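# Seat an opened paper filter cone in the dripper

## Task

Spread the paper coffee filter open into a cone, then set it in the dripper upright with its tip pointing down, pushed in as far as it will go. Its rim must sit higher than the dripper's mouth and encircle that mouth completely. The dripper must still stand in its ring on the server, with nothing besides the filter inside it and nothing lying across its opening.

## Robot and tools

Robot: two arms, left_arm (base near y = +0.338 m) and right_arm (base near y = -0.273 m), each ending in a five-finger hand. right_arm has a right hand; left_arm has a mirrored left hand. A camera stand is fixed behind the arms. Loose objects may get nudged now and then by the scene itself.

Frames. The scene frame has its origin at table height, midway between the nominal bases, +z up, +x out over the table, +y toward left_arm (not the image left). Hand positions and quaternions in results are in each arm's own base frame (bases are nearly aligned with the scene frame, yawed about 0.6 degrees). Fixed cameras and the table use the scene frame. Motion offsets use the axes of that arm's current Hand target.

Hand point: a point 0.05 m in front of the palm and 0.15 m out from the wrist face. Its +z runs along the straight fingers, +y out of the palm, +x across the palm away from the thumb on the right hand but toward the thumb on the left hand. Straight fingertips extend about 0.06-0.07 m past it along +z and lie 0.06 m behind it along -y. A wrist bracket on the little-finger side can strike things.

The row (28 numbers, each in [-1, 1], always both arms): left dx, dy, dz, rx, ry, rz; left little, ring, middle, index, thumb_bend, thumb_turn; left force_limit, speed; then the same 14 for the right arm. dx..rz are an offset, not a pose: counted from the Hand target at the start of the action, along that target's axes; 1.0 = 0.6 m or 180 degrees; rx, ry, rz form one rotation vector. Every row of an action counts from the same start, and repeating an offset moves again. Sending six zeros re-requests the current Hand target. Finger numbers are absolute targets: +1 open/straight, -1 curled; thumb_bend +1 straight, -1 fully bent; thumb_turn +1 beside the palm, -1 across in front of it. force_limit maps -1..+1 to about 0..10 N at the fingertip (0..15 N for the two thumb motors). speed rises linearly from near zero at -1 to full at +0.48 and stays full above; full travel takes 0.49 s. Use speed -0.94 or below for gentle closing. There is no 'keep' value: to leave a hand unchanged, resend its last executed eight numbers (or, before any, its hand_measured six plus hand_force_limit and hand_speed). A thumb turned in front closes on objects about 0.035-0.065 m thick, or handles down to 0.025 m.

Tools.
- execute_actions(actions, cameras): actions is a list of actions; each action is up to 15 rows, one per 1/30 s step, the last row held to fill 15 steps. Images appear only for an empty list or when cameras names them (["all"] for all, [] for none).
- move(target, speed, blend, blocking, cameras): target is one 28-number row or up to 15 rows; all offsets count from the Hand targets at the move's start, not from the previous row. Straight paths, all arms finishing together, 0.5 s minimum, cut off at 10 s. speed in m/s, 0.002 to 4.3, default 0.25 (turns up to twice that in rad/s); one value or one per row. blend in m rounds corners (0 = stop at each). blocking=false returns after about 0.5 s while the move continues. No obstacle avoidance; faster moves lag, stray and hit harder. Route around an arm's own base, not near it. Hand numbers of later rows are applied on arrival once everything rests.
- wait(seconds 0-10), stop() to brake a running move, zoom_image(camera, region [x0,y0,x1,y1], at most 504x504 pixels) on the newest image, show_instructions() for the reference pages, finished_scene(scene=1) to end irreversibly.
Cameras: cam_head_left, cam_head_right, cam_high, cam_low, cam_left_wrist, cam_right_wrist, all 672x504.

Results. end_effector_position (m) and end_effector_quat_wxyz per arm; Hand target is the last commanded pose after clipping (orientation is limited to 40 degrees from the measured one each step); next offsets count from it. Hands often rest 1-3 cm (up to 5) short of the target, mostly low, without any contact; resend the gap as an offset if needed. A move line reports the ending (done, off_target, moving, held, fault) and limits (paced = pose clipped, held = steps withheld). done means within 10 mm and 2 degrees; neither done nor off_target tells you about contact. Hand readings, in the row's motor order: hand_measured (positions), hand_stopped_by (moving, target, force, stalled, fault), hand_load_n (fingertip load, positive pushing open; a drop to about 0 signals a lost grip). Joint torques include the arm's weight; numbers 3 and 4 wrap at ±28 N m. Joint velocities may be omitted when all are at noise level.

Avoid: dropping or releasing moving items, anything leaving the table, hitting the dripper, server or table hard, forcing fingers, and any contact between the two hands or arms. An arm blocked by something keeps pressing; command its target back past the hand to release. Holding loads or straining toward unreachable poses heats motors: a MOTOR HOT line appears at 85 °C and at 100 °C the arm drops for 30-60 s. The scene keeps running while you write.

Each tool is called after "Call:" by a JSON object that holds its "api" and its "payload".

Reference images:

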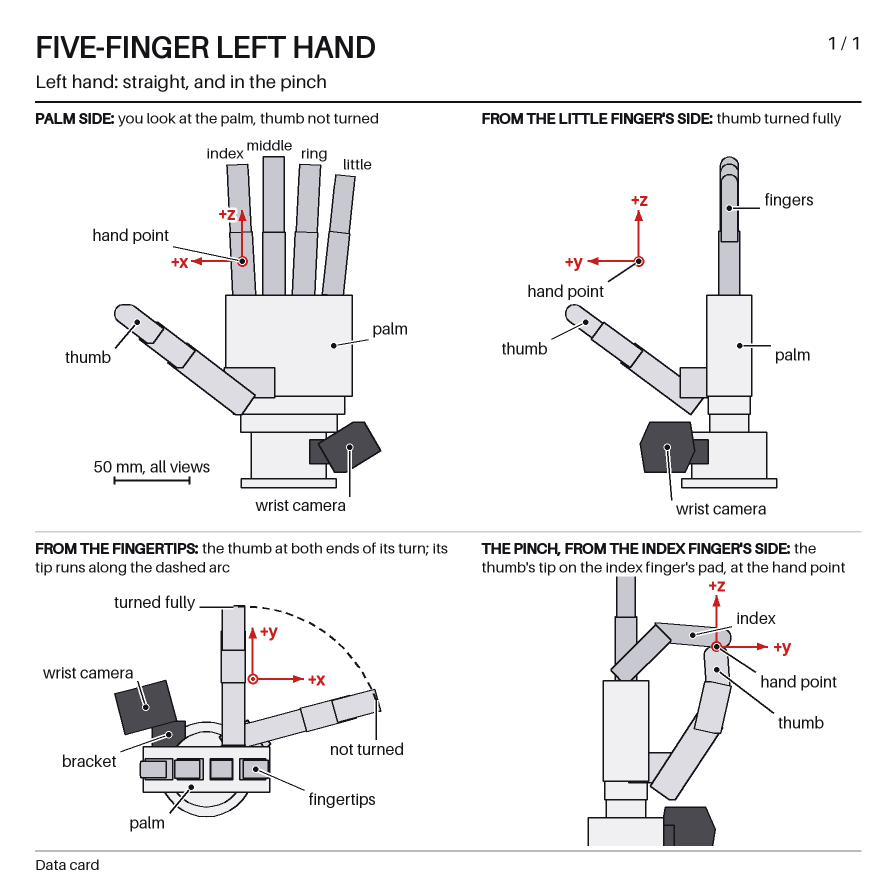

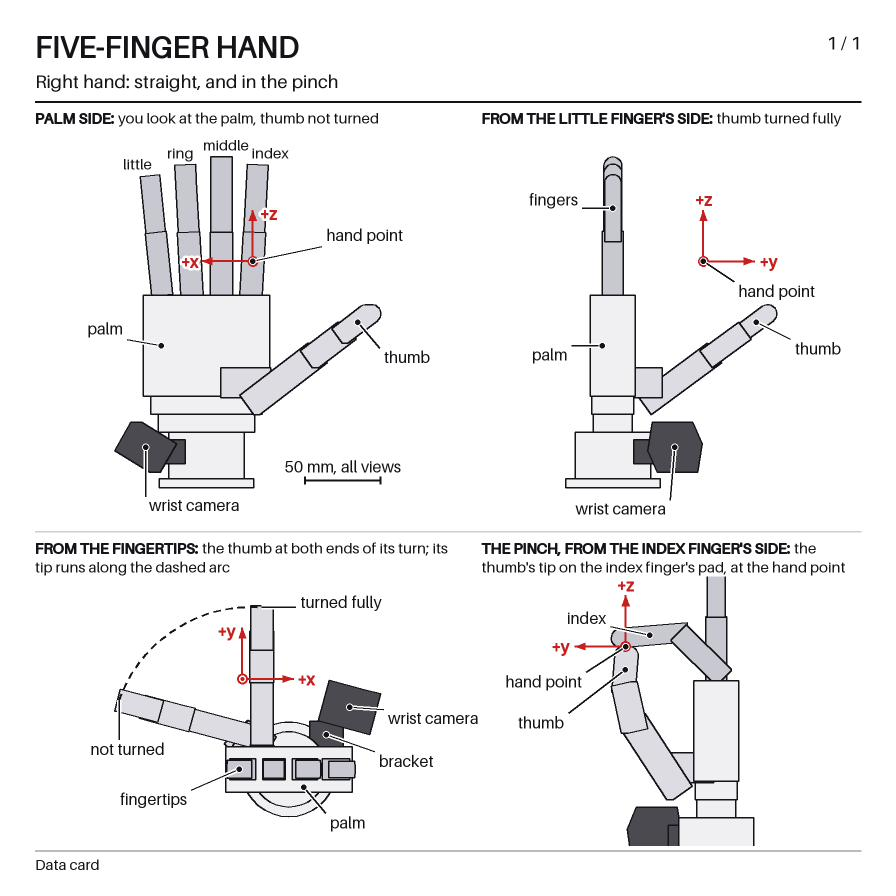

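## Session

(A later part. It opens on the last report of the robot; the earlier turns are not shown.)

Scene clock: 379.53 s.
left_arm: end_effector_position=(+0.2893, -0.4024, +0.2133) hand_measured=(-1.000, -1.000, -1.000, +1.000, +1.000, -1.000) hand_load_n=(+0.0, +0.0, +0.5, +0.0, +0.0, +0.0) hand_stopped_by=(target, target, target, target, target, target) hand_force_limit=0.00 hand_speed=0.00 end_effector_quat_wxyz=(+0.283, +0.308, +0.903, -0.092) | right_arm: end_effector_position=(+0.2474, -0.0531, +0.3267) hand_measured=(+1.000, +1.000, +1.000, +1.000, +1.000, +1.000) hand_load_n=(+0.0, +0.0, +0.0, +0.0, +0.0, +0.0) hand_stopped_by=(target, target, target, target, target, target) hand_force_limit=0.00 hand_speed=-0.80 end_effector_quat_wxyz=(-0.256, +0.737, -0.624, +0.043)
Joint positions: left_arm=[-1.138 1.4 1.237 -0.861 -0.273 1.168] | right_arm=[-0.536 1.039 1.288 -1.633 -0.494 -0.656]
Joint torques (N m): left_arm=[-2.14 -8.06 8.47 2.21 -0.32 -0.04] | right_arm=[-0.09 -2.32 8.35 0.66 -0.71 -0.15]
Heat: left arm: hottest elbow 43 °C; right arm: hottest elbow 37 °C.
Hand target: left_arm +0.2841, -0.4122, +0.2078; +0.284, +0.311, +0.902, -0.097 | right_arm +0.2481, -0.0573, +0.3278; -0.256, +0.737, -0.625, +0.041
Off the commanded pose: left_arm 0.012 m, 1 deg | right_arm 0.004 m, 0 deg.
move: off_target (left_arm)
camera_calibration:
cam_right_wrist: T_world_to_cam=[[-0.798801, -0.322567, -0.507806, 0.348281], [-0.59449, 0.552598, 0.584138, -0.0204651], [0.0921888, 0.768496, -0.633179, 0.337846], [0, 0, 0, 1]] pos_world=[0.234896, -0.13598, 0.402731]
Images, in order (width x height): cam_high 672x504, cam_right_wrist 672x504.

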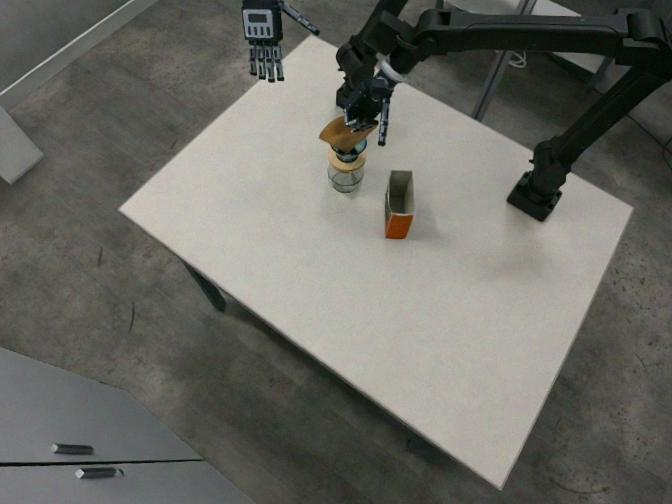

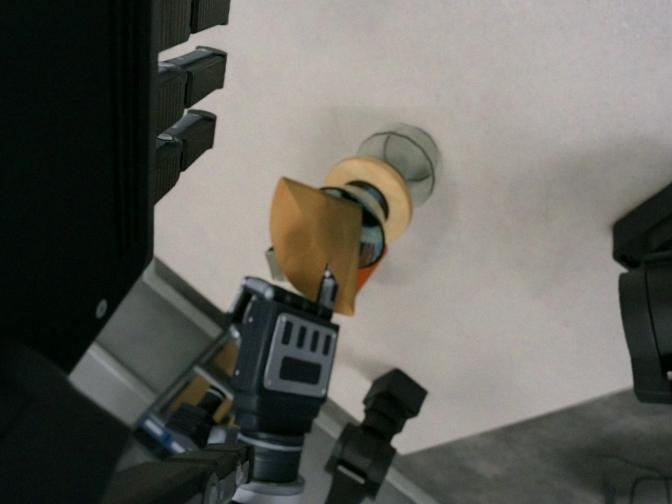

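Call:
{"api": "move", "payload": {"target": [0.0415,-0.0035,0.0567,0,0,0,-1,-1,-1,1,1,-1,0,0,0,0,0,0,0,0,1,1,1,1,1,1,0,-0.8], "speed": 0.05, "cameras": ["cam_right_wrist","cam_high","cam_head_right"]}}

Call:
{"api": "zoom_image", "payload": {"camera": "cam_high", "region": [310, 70, 400, 200]}}

Call:
{"api": "zoom_image", "payload": {"camera": "cam_right_wrist", "region": [180, 120, 460, 360]}}

Call:
{"api": "zoom_image", "payload": {"camera": "cam_head_right", "region": [300, 300, 400, 410]}}

Scene clock: 386.77 s.
left_arm: end_effector_position=(+0.2879, -0.4041, +0.1723) hand_measured=(-1.000, -1.000, -1.000, +1.000, +1.000, -1.000) hand_load_n=(+0.0, +0.0, +0.0, +0.0, +0.0, +0.0) hand_stopped_by=(target, target, target, target, target, target) hand_force_limit=0.00 hand_speed=0.00 end_effector_quat_wxyz=(+0.284, +0.308, +0.903, -0.093) | right_arm: end_effector_position=(+0.2474, -0.0531, +0.3267) hand_measured=(+1.000, +1.000, +1.000, +1.000, +1.000, +1.000) hand_load_n=(+0.0, +0.0, +0.0, +0.0, +0.0, +0.0) hand_stopped_by=(target, target, target, target, target, target) hand_force_limit=0.00 hand_speed=-0.80 end_effector_quat_wxyz=(-0.256, +0.737, -0.624, +0.043)
Joint positions: left_arm=[-1.142 1.425 1.152 -0.749 -0.276 1.164] | right_arm=[-0.536 1.039 1.288 -1.633 -0.494 -0.656]
Joint torques (N m): left_arm=[-2.26 -8.12 8.25 2.28 -0.31 -0.05] | right_arm=[-0.03 -2.32 8.38 0.65 -0.71 -0.14]
Heat: left arm: hottest elbow 44 °C; right arm: hottest elbow 37 °C.
Hand target: left_arm +0.2821, -0.4133, +0.1658; +0.285, +0.311, +0.902, -0.097 | right_arm +0.2481, -0.0573, +0.3278; -0.256, +0.737, -0.625, +0.041
Off the commanded pose: left_arm 0.013 m, 1 deg | right_arm 0.004 m, 0 deg.
move: off_target (left_arm)
camera_calibration:
cam_right_wrist: T_world_to_cam=[[-0.798801, -0.322567, -0.507806, 0.348281], [-0.59449, 0.552598, 0.584138, -0.0204651], [0.0921888, 0.768496, -0.633179, 0.337846], [0, 0, 0, 1]] pos_world=[0.234896, -0.13598, 0.402731]
Images, in order (width x height): cam_head_right 672x504, cam_high 672x504, cam_right_wrist 672x504.

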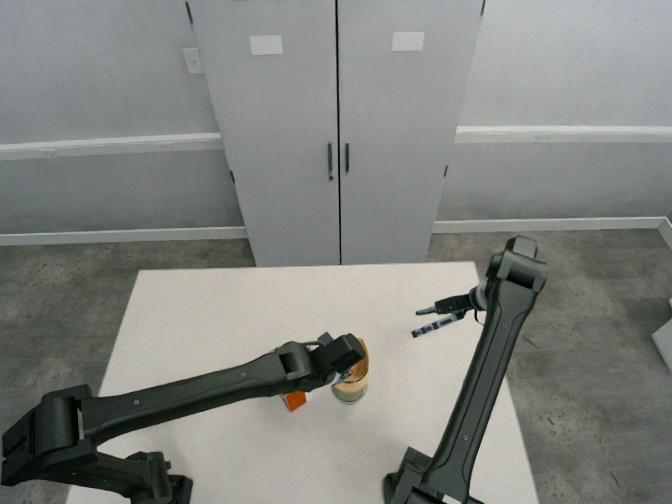

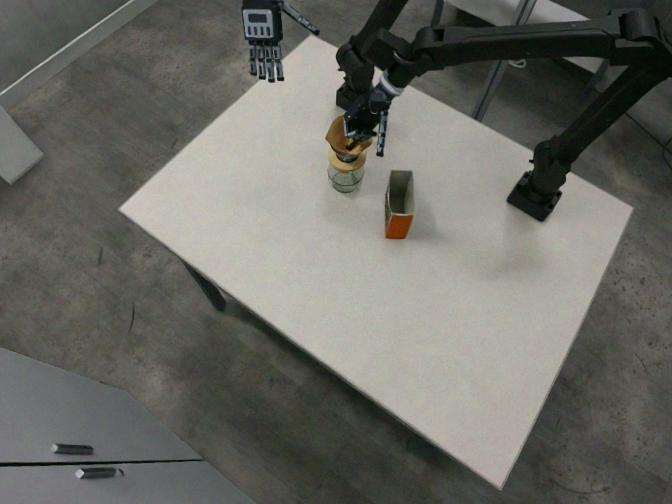

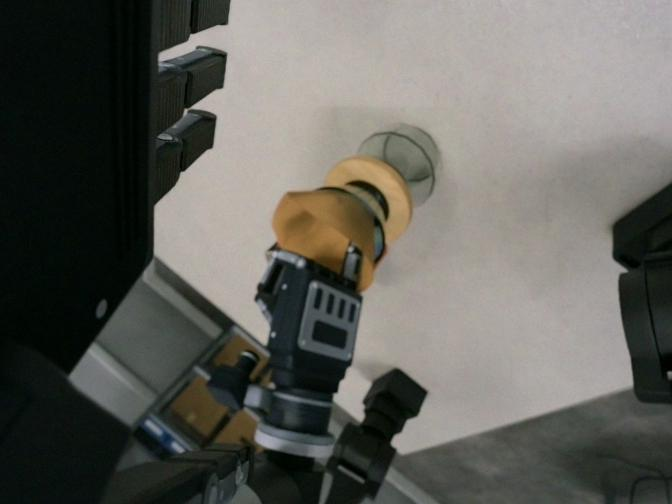

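Scaled by 3.877 from the camera's 672x504 image, which has a finer 960x720 frame.

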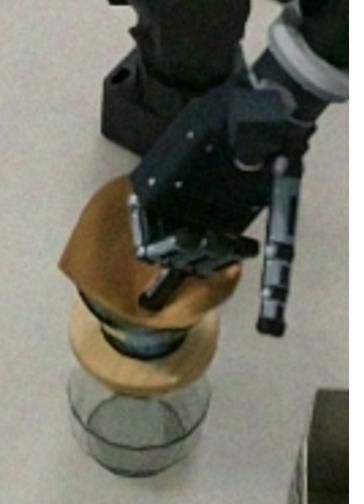

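Scaled by 1.800 from the camera's 672x504 image, which has a finer 960x720 frame.

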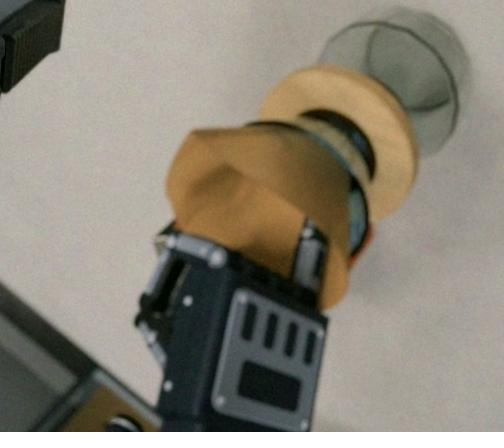

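Scaled by 4.582 from the camera's 672x504 image, which has a finer 960x720 frame.

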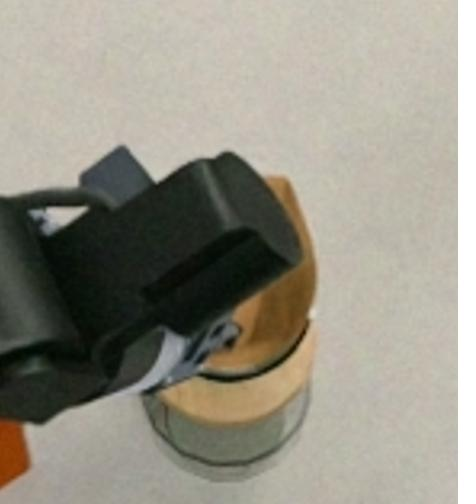

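Call:
{"api": "move", "payload": {"target": [0.0245,-0.0014,0.0342,0,0,0,-1,-1,-1,1,1,-1,0,0,0,0,0,0,0,0,1,1,1,1,1,1,0,-0.8], "speed": 0.04, "cameras": ["cam_right_wrist","cam_high","cam_low"]}}

Call:
{"api": "zoom_image", "payload": {"camera": "cam_high", "region": [310, 70, 400, 200]}}

Call:
{"api": "zoom_image", "payload": {"camera": "cam_right_wrist", "region": [180, 120, 460, 360]}}

Call:
{"api": "zoom_image", "payload": {"camera": "cam_low", "region": [220, 180, 310, 270]}}

Scene clock: 393.13 s.
left_arm: end_effector_position=(+0.2895, -0.4073, +0.1556) hand_measured=(-1.000, -1.000, -1.000, +1.000, +1.000, -1.000) hand_load_n=(+0.0, +0.0, +0.0, +0.0, +0.0, +0.0) hand_stopped_by=(target, target, target, target, target, target) hand_force_limit=0.00 hand_speed=0.00 end_effector_quat_wxyz=(+0.292, +0.305, +0.901, -0.099) | right_arm: end_effector_position=(+0.2474, -0.0531, +0.3267) hand_measured=(+1.000, +1.000, +1.000, +1.000, +1.000, +1.000) hand_load_n=(+0.0, +0.0, +0.0, +0.0, +0.0, -0.5) hand_stopped_by=(target, target, target, target, target, target) hand_force_limit=0.00 hand_speed=-0.80 end_effector_quat_wxyz=(-0.256, +0.737, -0.624, +0.043)
Joint positions: left_arm=[-1.143 1.437 1.113 -0.678 -0.28 1.163] | right_arm=[-0.536 1.039 1.288 -1.633 -0.494 -0.656]
Joint torques (N m): left_arm=[-2.26 -7.53 7.57 2.09 -0.2 -0.05] | right_arm=[-0.03 -2.26 8.36 0.68 -0.71 -0.14]
Heat: left arm: hottest elbow 44 °C; right arm: hottest elbow 37 °C.
Hand target: left_arm +0.2814, -0.4137, +0.1404; +0.284, +0.311, +0.902, -0.097 | right_arm +0.2481, -0.0573, +0.3278; -0.256, +0.737, -0.625, +0.041
Off the commanded pose: left_arm 0.018 m, 1 deg | right_arm 0.004 m, 0 deg.
move: off_target (left_arm)
camera_calibration:
cam_right_wrist: T_world_to_cam=[[-0.798801, -0.322567, -0.507806, 0.348281], [-0.59449, 0.552598, 0.584138, -0.0204651], [0.0921888, 0.768496, -0.633179, 0.337846], [0, 0, 0, 1]] pos_world=[0.234896, -0.13598, 0.402731]
Images, in order (width x height): cam_high 672x504, cam_low 672x504, cam_right_wrist 672x504.

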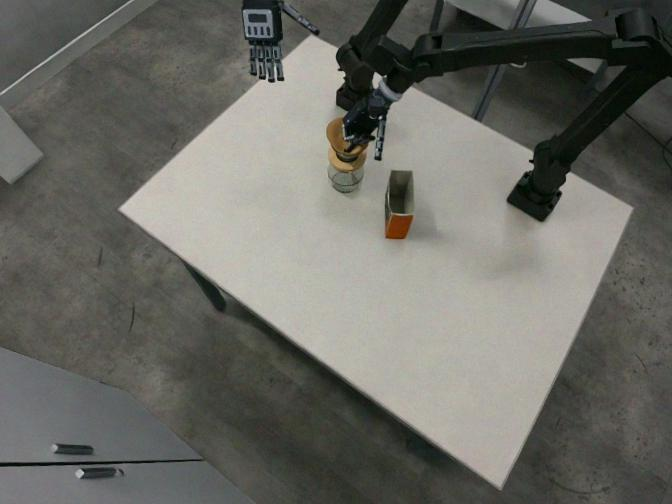

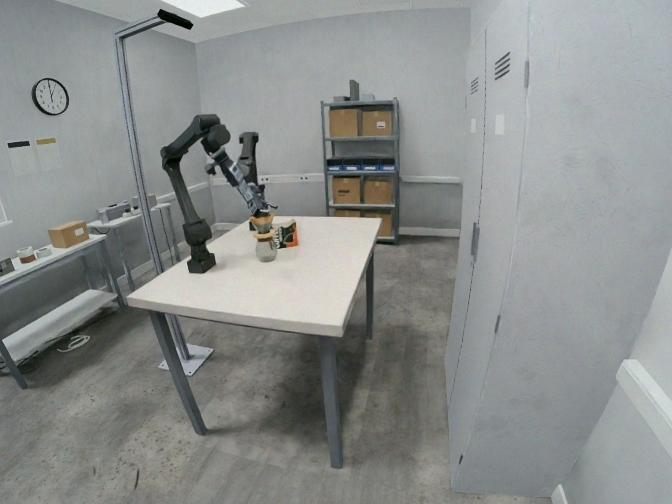

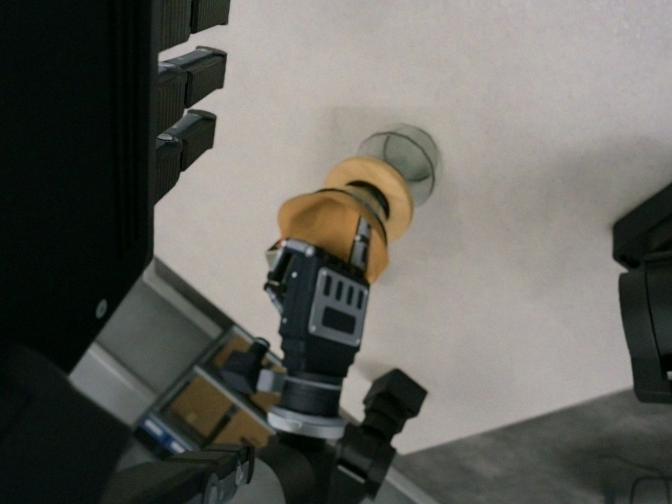

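Scaled by 3.877 from the camera's 672x504 image, which has a finer 960x720 frame.

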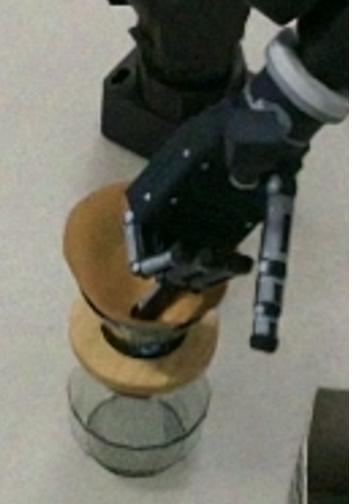

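Scaled by 1.800 from the camera's 672x504 image, which has a finer 960x720 frame.

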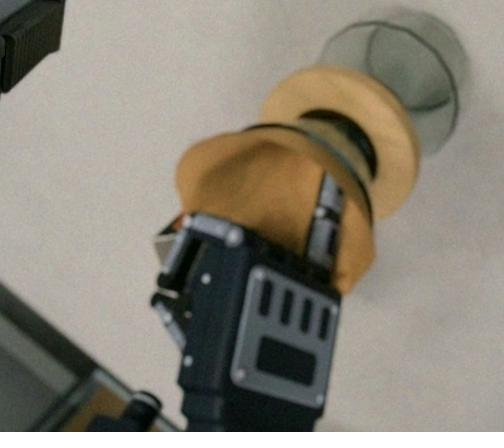

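Scaled by 5.600 from the camera's 672x504 image, which has a finer 960x720 frame.

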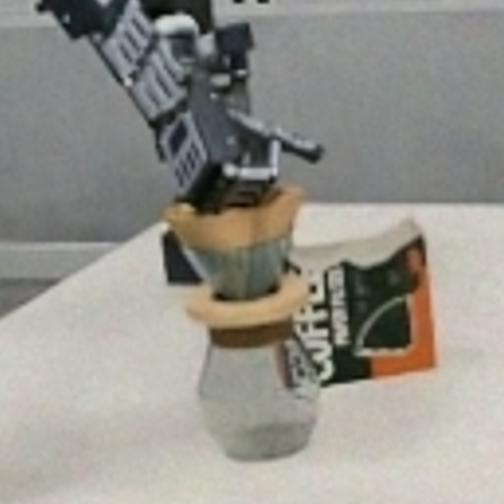

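Call:
{"api": "move", "payload": {"target": [0.0215,0.0043,0.0215,0,0,0,-1,-1,-1,1,1,-1,0,0,0,0,0,0,0,0,1,1,1,1,1,1,0,-0.8], "speed": 0.03, "cameras": ["cam_right_wrist","cam_high","cam_low"]}}

Call:
{"api": "zoom_image", "payload": {"camera": "cam_high", "region": [310, 70, 400, 200]}}

Call:
{"api": "zoom_image", "payload": {"camera": "cam_right_wrist", "region": [180, 120, 460, 360]}}

Call:
{"api": "zoom_image", "payload": {"camera": "cam_low", "region": [220, 180, 310, 270]}}

Scene clock: 404.33 s.
left_arm: end_effector_position=(+0.2910, -0.4097, +0.1479) hand_measured=(-1.000, -1.000, -1.000, +1.000, +1.000, -1.000) hand_load_n=(+0.0, +0.0, +0.0, -0.5, +0.0, +0.0) hand_stopped_by=(target, target, target, target, target, target) hand_force_limit=0.00 hand_speed=0.00 end_effector_quat_wxyz=(+0.302, +0.302, +0.898, -0.108) | right_arm: end_effector_position=(+0.2474, -0.0531, +0.3267) hand_measured=(+1.000, +1.000, +1.000, +1.000, +1.000, +1.000) hand_load_n=(+0.0, +0.0, +0.0, +0.0, +0.0, +0.0) hand_stopped_by=(target, target, target, target, target, target) hand_force_limit=0.00 hand_speed=-0.80 end_effector_quat_wxyz=(-0.256, +0.737, -0.624, +0.043)
Joint positions: left_arm=[-1.143 1.437 1.084 -0.621 -0.282 1.163] | right_arm=[-0.536 1.039 1.288 -1.633 -0.494 -0.656]
Joint torques (N m): left_arm=[-2.02 -6.95 6.52 1.81 -0.09 -0.04] | right_arm=[-0.03 -2.32 8.35 0.65 -0.71 -0.14]
Heat: left arm: hottest elbow 44 °C; right arm: hottest elbow 37 °C.
Hand target: left_arm +0.2805, -0.4097, +0.1224; +0.284, +0.311, +0.902, -0.097 | right_arm +0.2481, -0.0573, +0.3278; -0.256, +0.737, -0.625, +0.041
Off the commanded pose: left_arm 0.028 m, 3 deg | right_arm 0.004 m, 0 deg.
move: off_target (left_arm)
camera_calibration:
cam_right_wrist: T_world_to_cam=[[-0.798801, -0.322567, -0.507806, 0.348281], [-0.59449, 0.552598, 0.584138, -0.0204651], [0.0921888, 0.768496, -0.633179, 0.337846], [0, 0, 0, 1]] pos_world=[0.234896, -0.13598, 0.402731]
Images, in order (width x height): cam_high 672x504, cam_low 672x504, cam_right_wrist 672x504.

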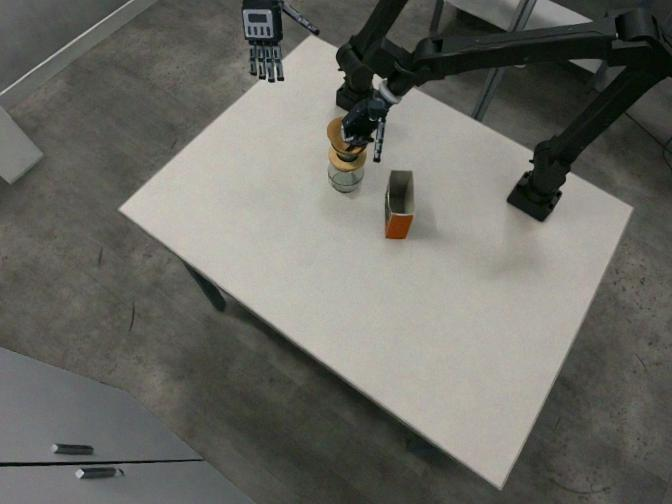

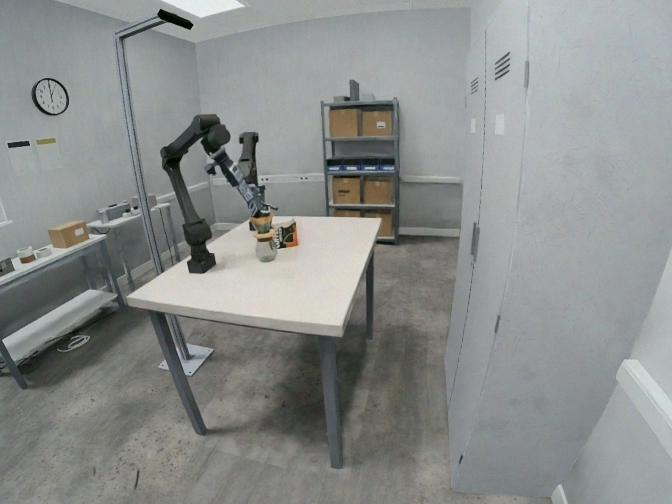

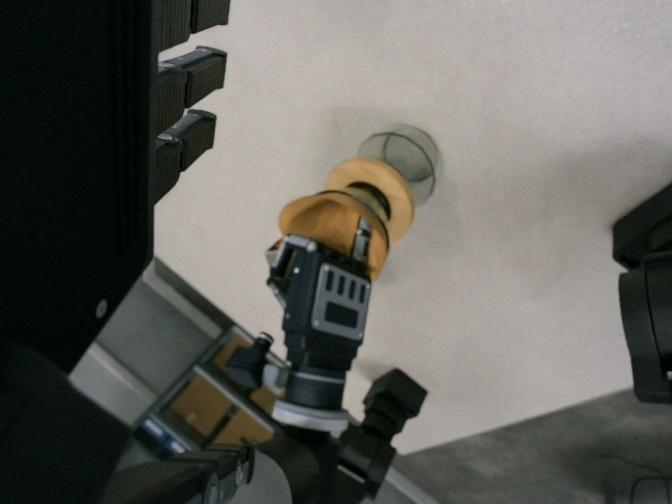

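Scaled by 3.877 from the camera's 672x504 image, which has a finer 960x720 frame.

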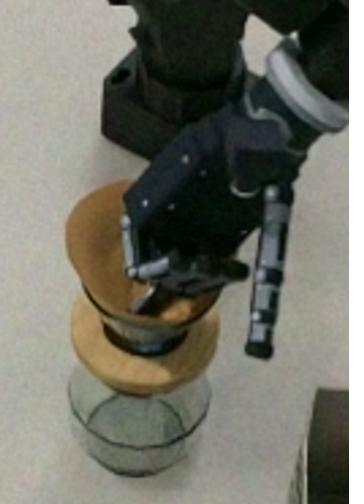

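Scaled by 1.800 from the camera's 672x504 image, which has a finer 960x720 frame.

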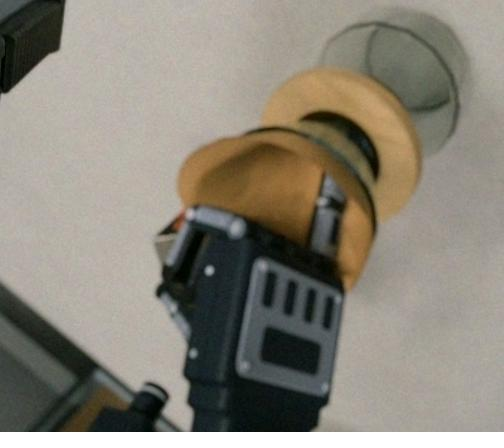

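Scaled by 5.600 from the camera's 672x504 image, which has a finer 960x720 frame.

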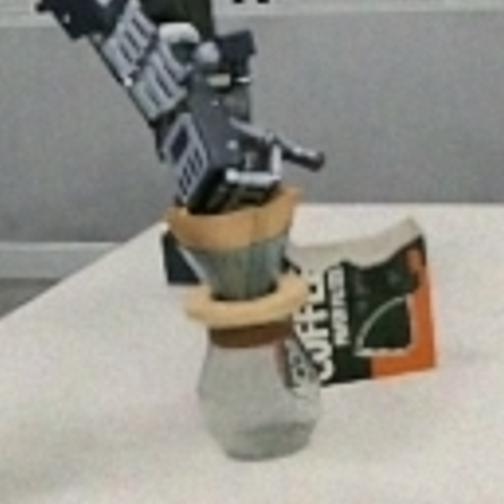

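Call:
{"api": "move", "payload": {"target": [-0.0625,-0.0028,-0.0795,0,0,0,-1,-1,-1,1,1,-1,0,0,0,0,0,0,0,0,1,1,1,1,1,1,0,-0.8], "speed": 0.04, "cameras": ["cam_right_wrist","cam_high","cam_low"]}}

Call:
{"api": "zoom_image", "payload": {"camera": "cam_high", "region": [310, 70, 400, 200]}}

Call:
{"api": "zoom_image", "payload": {"camera": "cam_right_wrist", "region": [180, 120, 460, 360]}}

Call:
{"api": "zoom_image", "payload": {"camera": "cam_low", "region": [220, 180, 310, 270]}}

Scene clock: 413.40 s.
left_arm: end_effector_position=(+0.2850, -0.3973, +0.1610) hand_measured=(-1.000, -1.000, -1.000, +1.000, +1.000, -1.000) hand_load_n=(+0.5, +0.0, +0.0, +0.0, -0.5, +0.0) hand_stopped_by=(target, target, target, target, target, target) hand_force_limit=0.00 hand_speed=0.00 end_effector_quat_wxyz=(+0.275, +0.311, +0.906, -0.080) | right_arm: end_effector_position=(+0.2474, -0.0531, +0.3267) hand_measured=(+1.000, +1.000, +1.000, +1.000, +1.000, +1.000) hand_load_n=(+0.0, +0.0, +0.0, +0.0, +0.0, +0.0) hand_stopped_by=(target, target, target, target, target, target) hand_force_limit=0.00 hand_speed=-0.80 end_effector_quat_wxyz=(-0.256, +0.737, -0.624, +0.043)
Joint positions: left_arm=[-1.143 1.434 1.137 -0.759 -0.28 1.163] | right_arm=[-0.536 1.039 1.288 -1.633 -0.494 -0.656]
Joint torques (N m): left_arm=[-2.02 -9.76 11.62 0.61 -0.14 -0.03] | right_arm=[-0.03 -2.32 8.35 0.66 -0.71 -0.14]
Heat: left arm: hottest elbow 44 °C; right arm: hottest elbow 37 °C.
Hand target: left_arm +0.2821, -0.4132, +0.1830; +0.284, +0.310, +0.902, -0.097 | right_arm +0.2481, -0.0573, +0.3278; -0.256, +0.737, -0.625, +0.041
Off the commanded pose: left_arm 0.027 m, 2 deg | right_arm 0.004 m, 0 deg.
move: off_target (left_arm)
camera_calibration:
cam_right_wrist: T_world_to_cam=[[-0.798801, -0.322567, -0.507806, 0.348281], [-0.59449, 0.552598, 0.584138, -0.0204651], [0.0921888, 0.768496, -0.633179, 0.337846], [0, 0, 0, 1]] pos_world=[0.234896, -0.13598, 0.402731]
Images, in order (width x height): cam_high 672x504, cam_low 672x504, cam_right_wrist 672x504.

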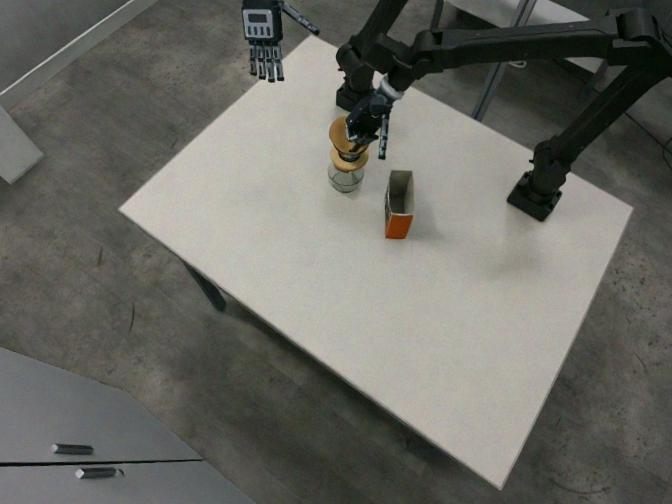

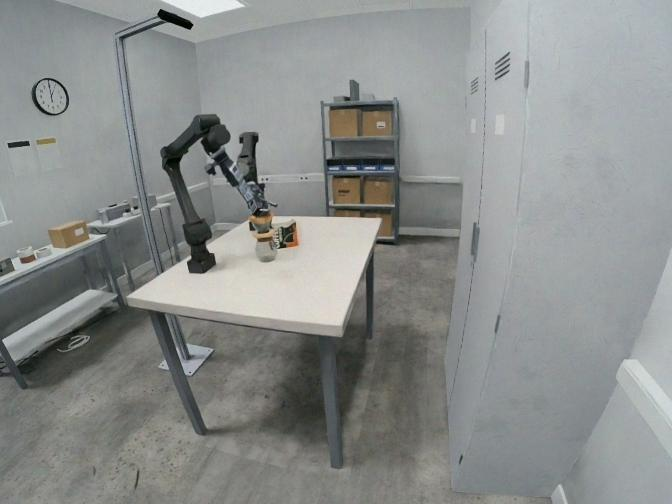

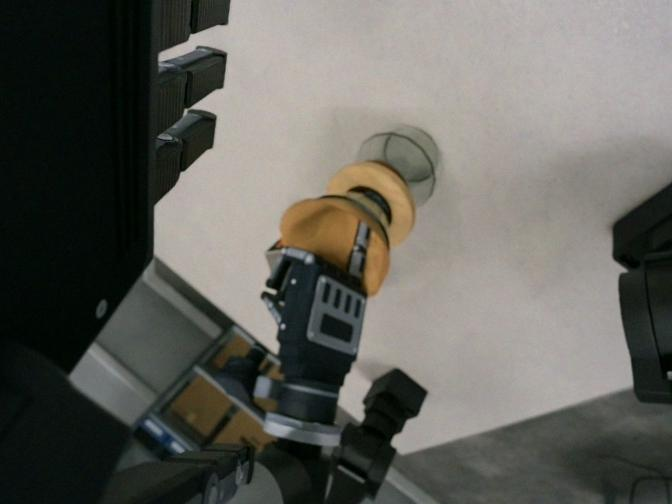

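Scaled by 3.877 from the camera's 672x504 image, which has a finer 960x720 frame.

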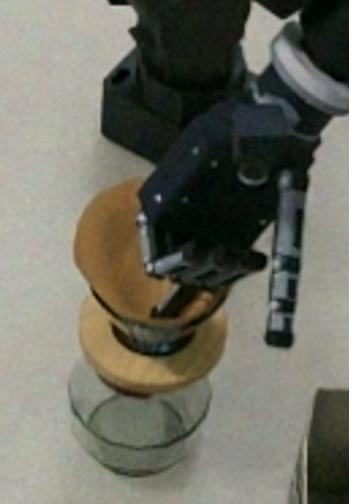

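Scaled by 1.800 from the camera's 672x504 image, which has a finer 960x720 frame.

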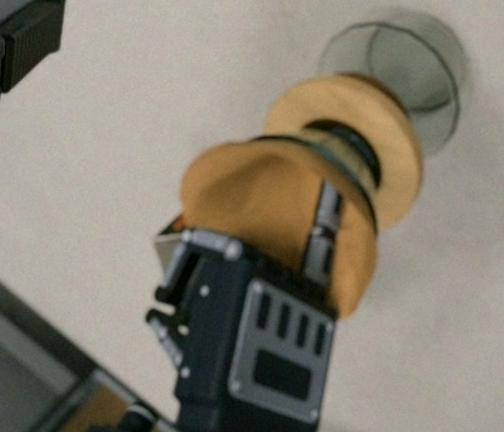

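Scaled by 5.600 from the camera's 672x504 image, which has a finer 960x720 frame.

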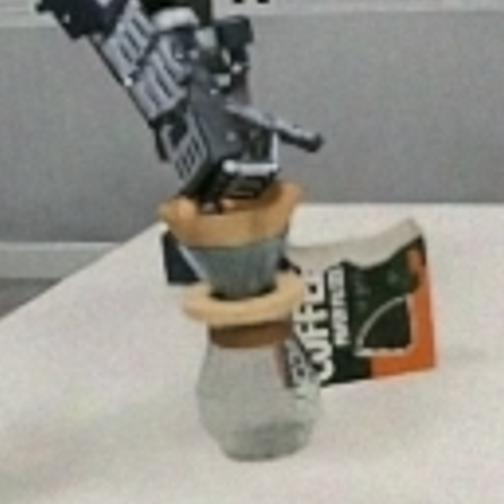

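Call:
{"api": "move", "payload": {"target": [-0.032,-0.0048,-0.0283,0,0,0,-1,-1,-1,1,1,-1,0,0,0,0,0,0,0,0,1,1,1,1,1,1,0,-0.8], "speed": 0.03, "cameras": ["cam_right_wrist","cam_high","cam_low"]}}

Call:
{"api": "zoom_image", "payload": {"camera": "cam_high", "region": [310, 70, 400, 200]}}

Call:
{"api": "zoom_image", "payload": {"camera": "cam_right_wrist", "region": [180, 120, 460, 360]}}

Call:
{"api": "zoom_image", "payload": {"camera": "cam_low", "region": [220, 180, 310, 270]}}

Scene clock: 435.17 s.
left_arm: end_effector_position=(+0.2874, -0.4031, +0.1857) hand_measured=(-1.000, -1.000, -1.000, +1.000, +1.000, -1.000) hand_load_n=(+0.0, +0.0, +0.0, +0.0, -0.5, +0.0) hand_stopped_by=(target, target, target, target, target, target) hand_force_limit=0.00 hand_speed=0.00 end_effector_quat_wxyz=(+0.274, +0.311, +0.907, -0.080) | right_arm: end_effector_position=(+0.2474, -0.0531, +0.3267) hand_measured=(+1.000, +1.000, +1.000, +1.000, +1.000, +1.000) hand_load_n=(+0.0, +0.0, +0.0, +0.0, +0.0, +0.0) hand_stopped_by=(target, target, target, target, target, target) hand_force_limit=0.00 hand_speed=-0.80 end_effector_quat_wxyz=(-0.256, +0.737, -0.624, +0.043)
Joint positions: left_arm=[-1.143 1.433 1.204 -0.828 -0.279 1.163] | right_arm=[-0.536 1.039 1.288 -1.633 -0.494 -0.656]
Joint torques (N m): left_arm=[-2.02 -9.64 12.05 0.75 -0.16 -0.03] | right_arm=[-0.03 -2.32 8.36 0.66 -0.71 -0.14]
Heat: left arm: hottest elbow 47 °C; right arm: hottest elbow 37 °C.
Hand target: left_arm +0.2850, -0.4192, +0.2080; +0.284, +0.310, +0.902, -0.097 | right_arm +0.2481, -0.0573, +0.3278; -0.256, +0.737, -0.625, +0.041
Off the commanded pose: left_arm 0.028 m, 2 deg | right_arm 0.004 m, 0 deg.
move: off_target (left_arm)
camera_calibration:
cam_right_wrist: T_world_to_cam=[[-0.798801, -0.322567, -0.507806, 0.348281], [-0.59449, 0.552598, 0.584138, -0.0204651], [0.0921888, 0.768496, -0.633179, 0.337846], [0, 0, 0, 1]] pos_world=[0.234896, -0.13598, 0.402731]
Images, in order (width x height): cam_high 672x504, cam_low 672x504, cam_right_wrist 672x504.

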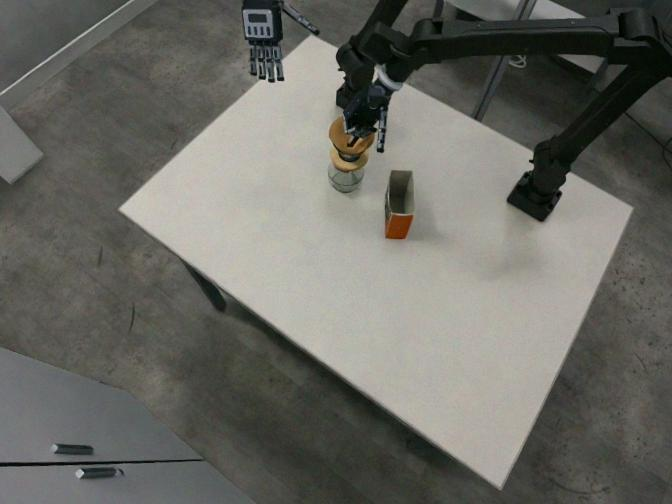

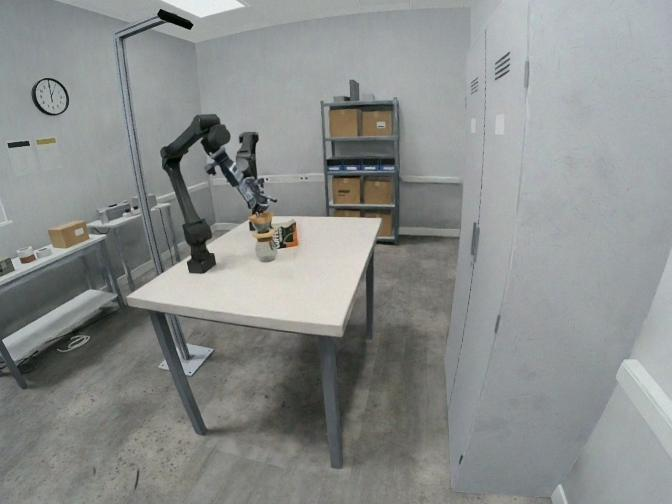

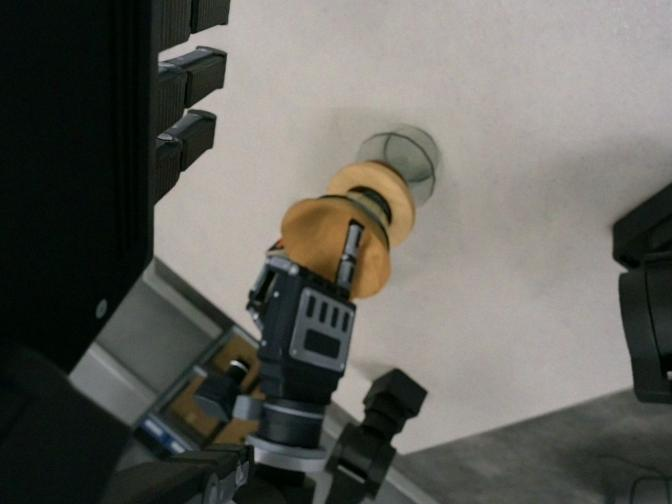

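Scaled by 3.877 from the camera's 672x504 image, which has a finer 960x720 frame.

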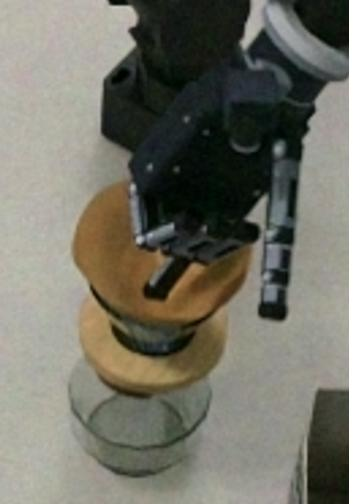

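Scaled by 1.800 from the camera's 672x504 image, which has a finer 960x720 frame.

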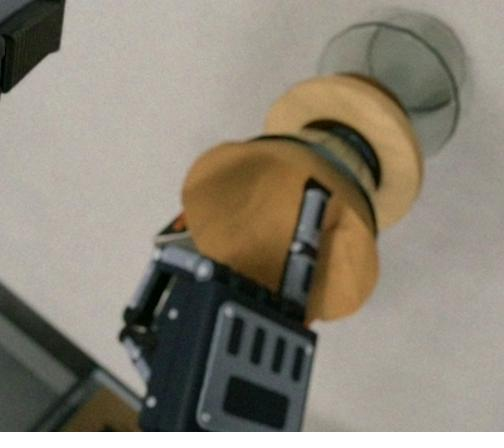

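Scaled by 5.600 from the camera's 672x504 image, which has a finer 960x720 frame.

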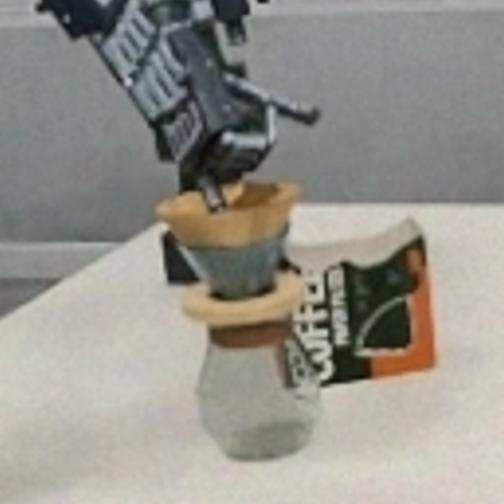

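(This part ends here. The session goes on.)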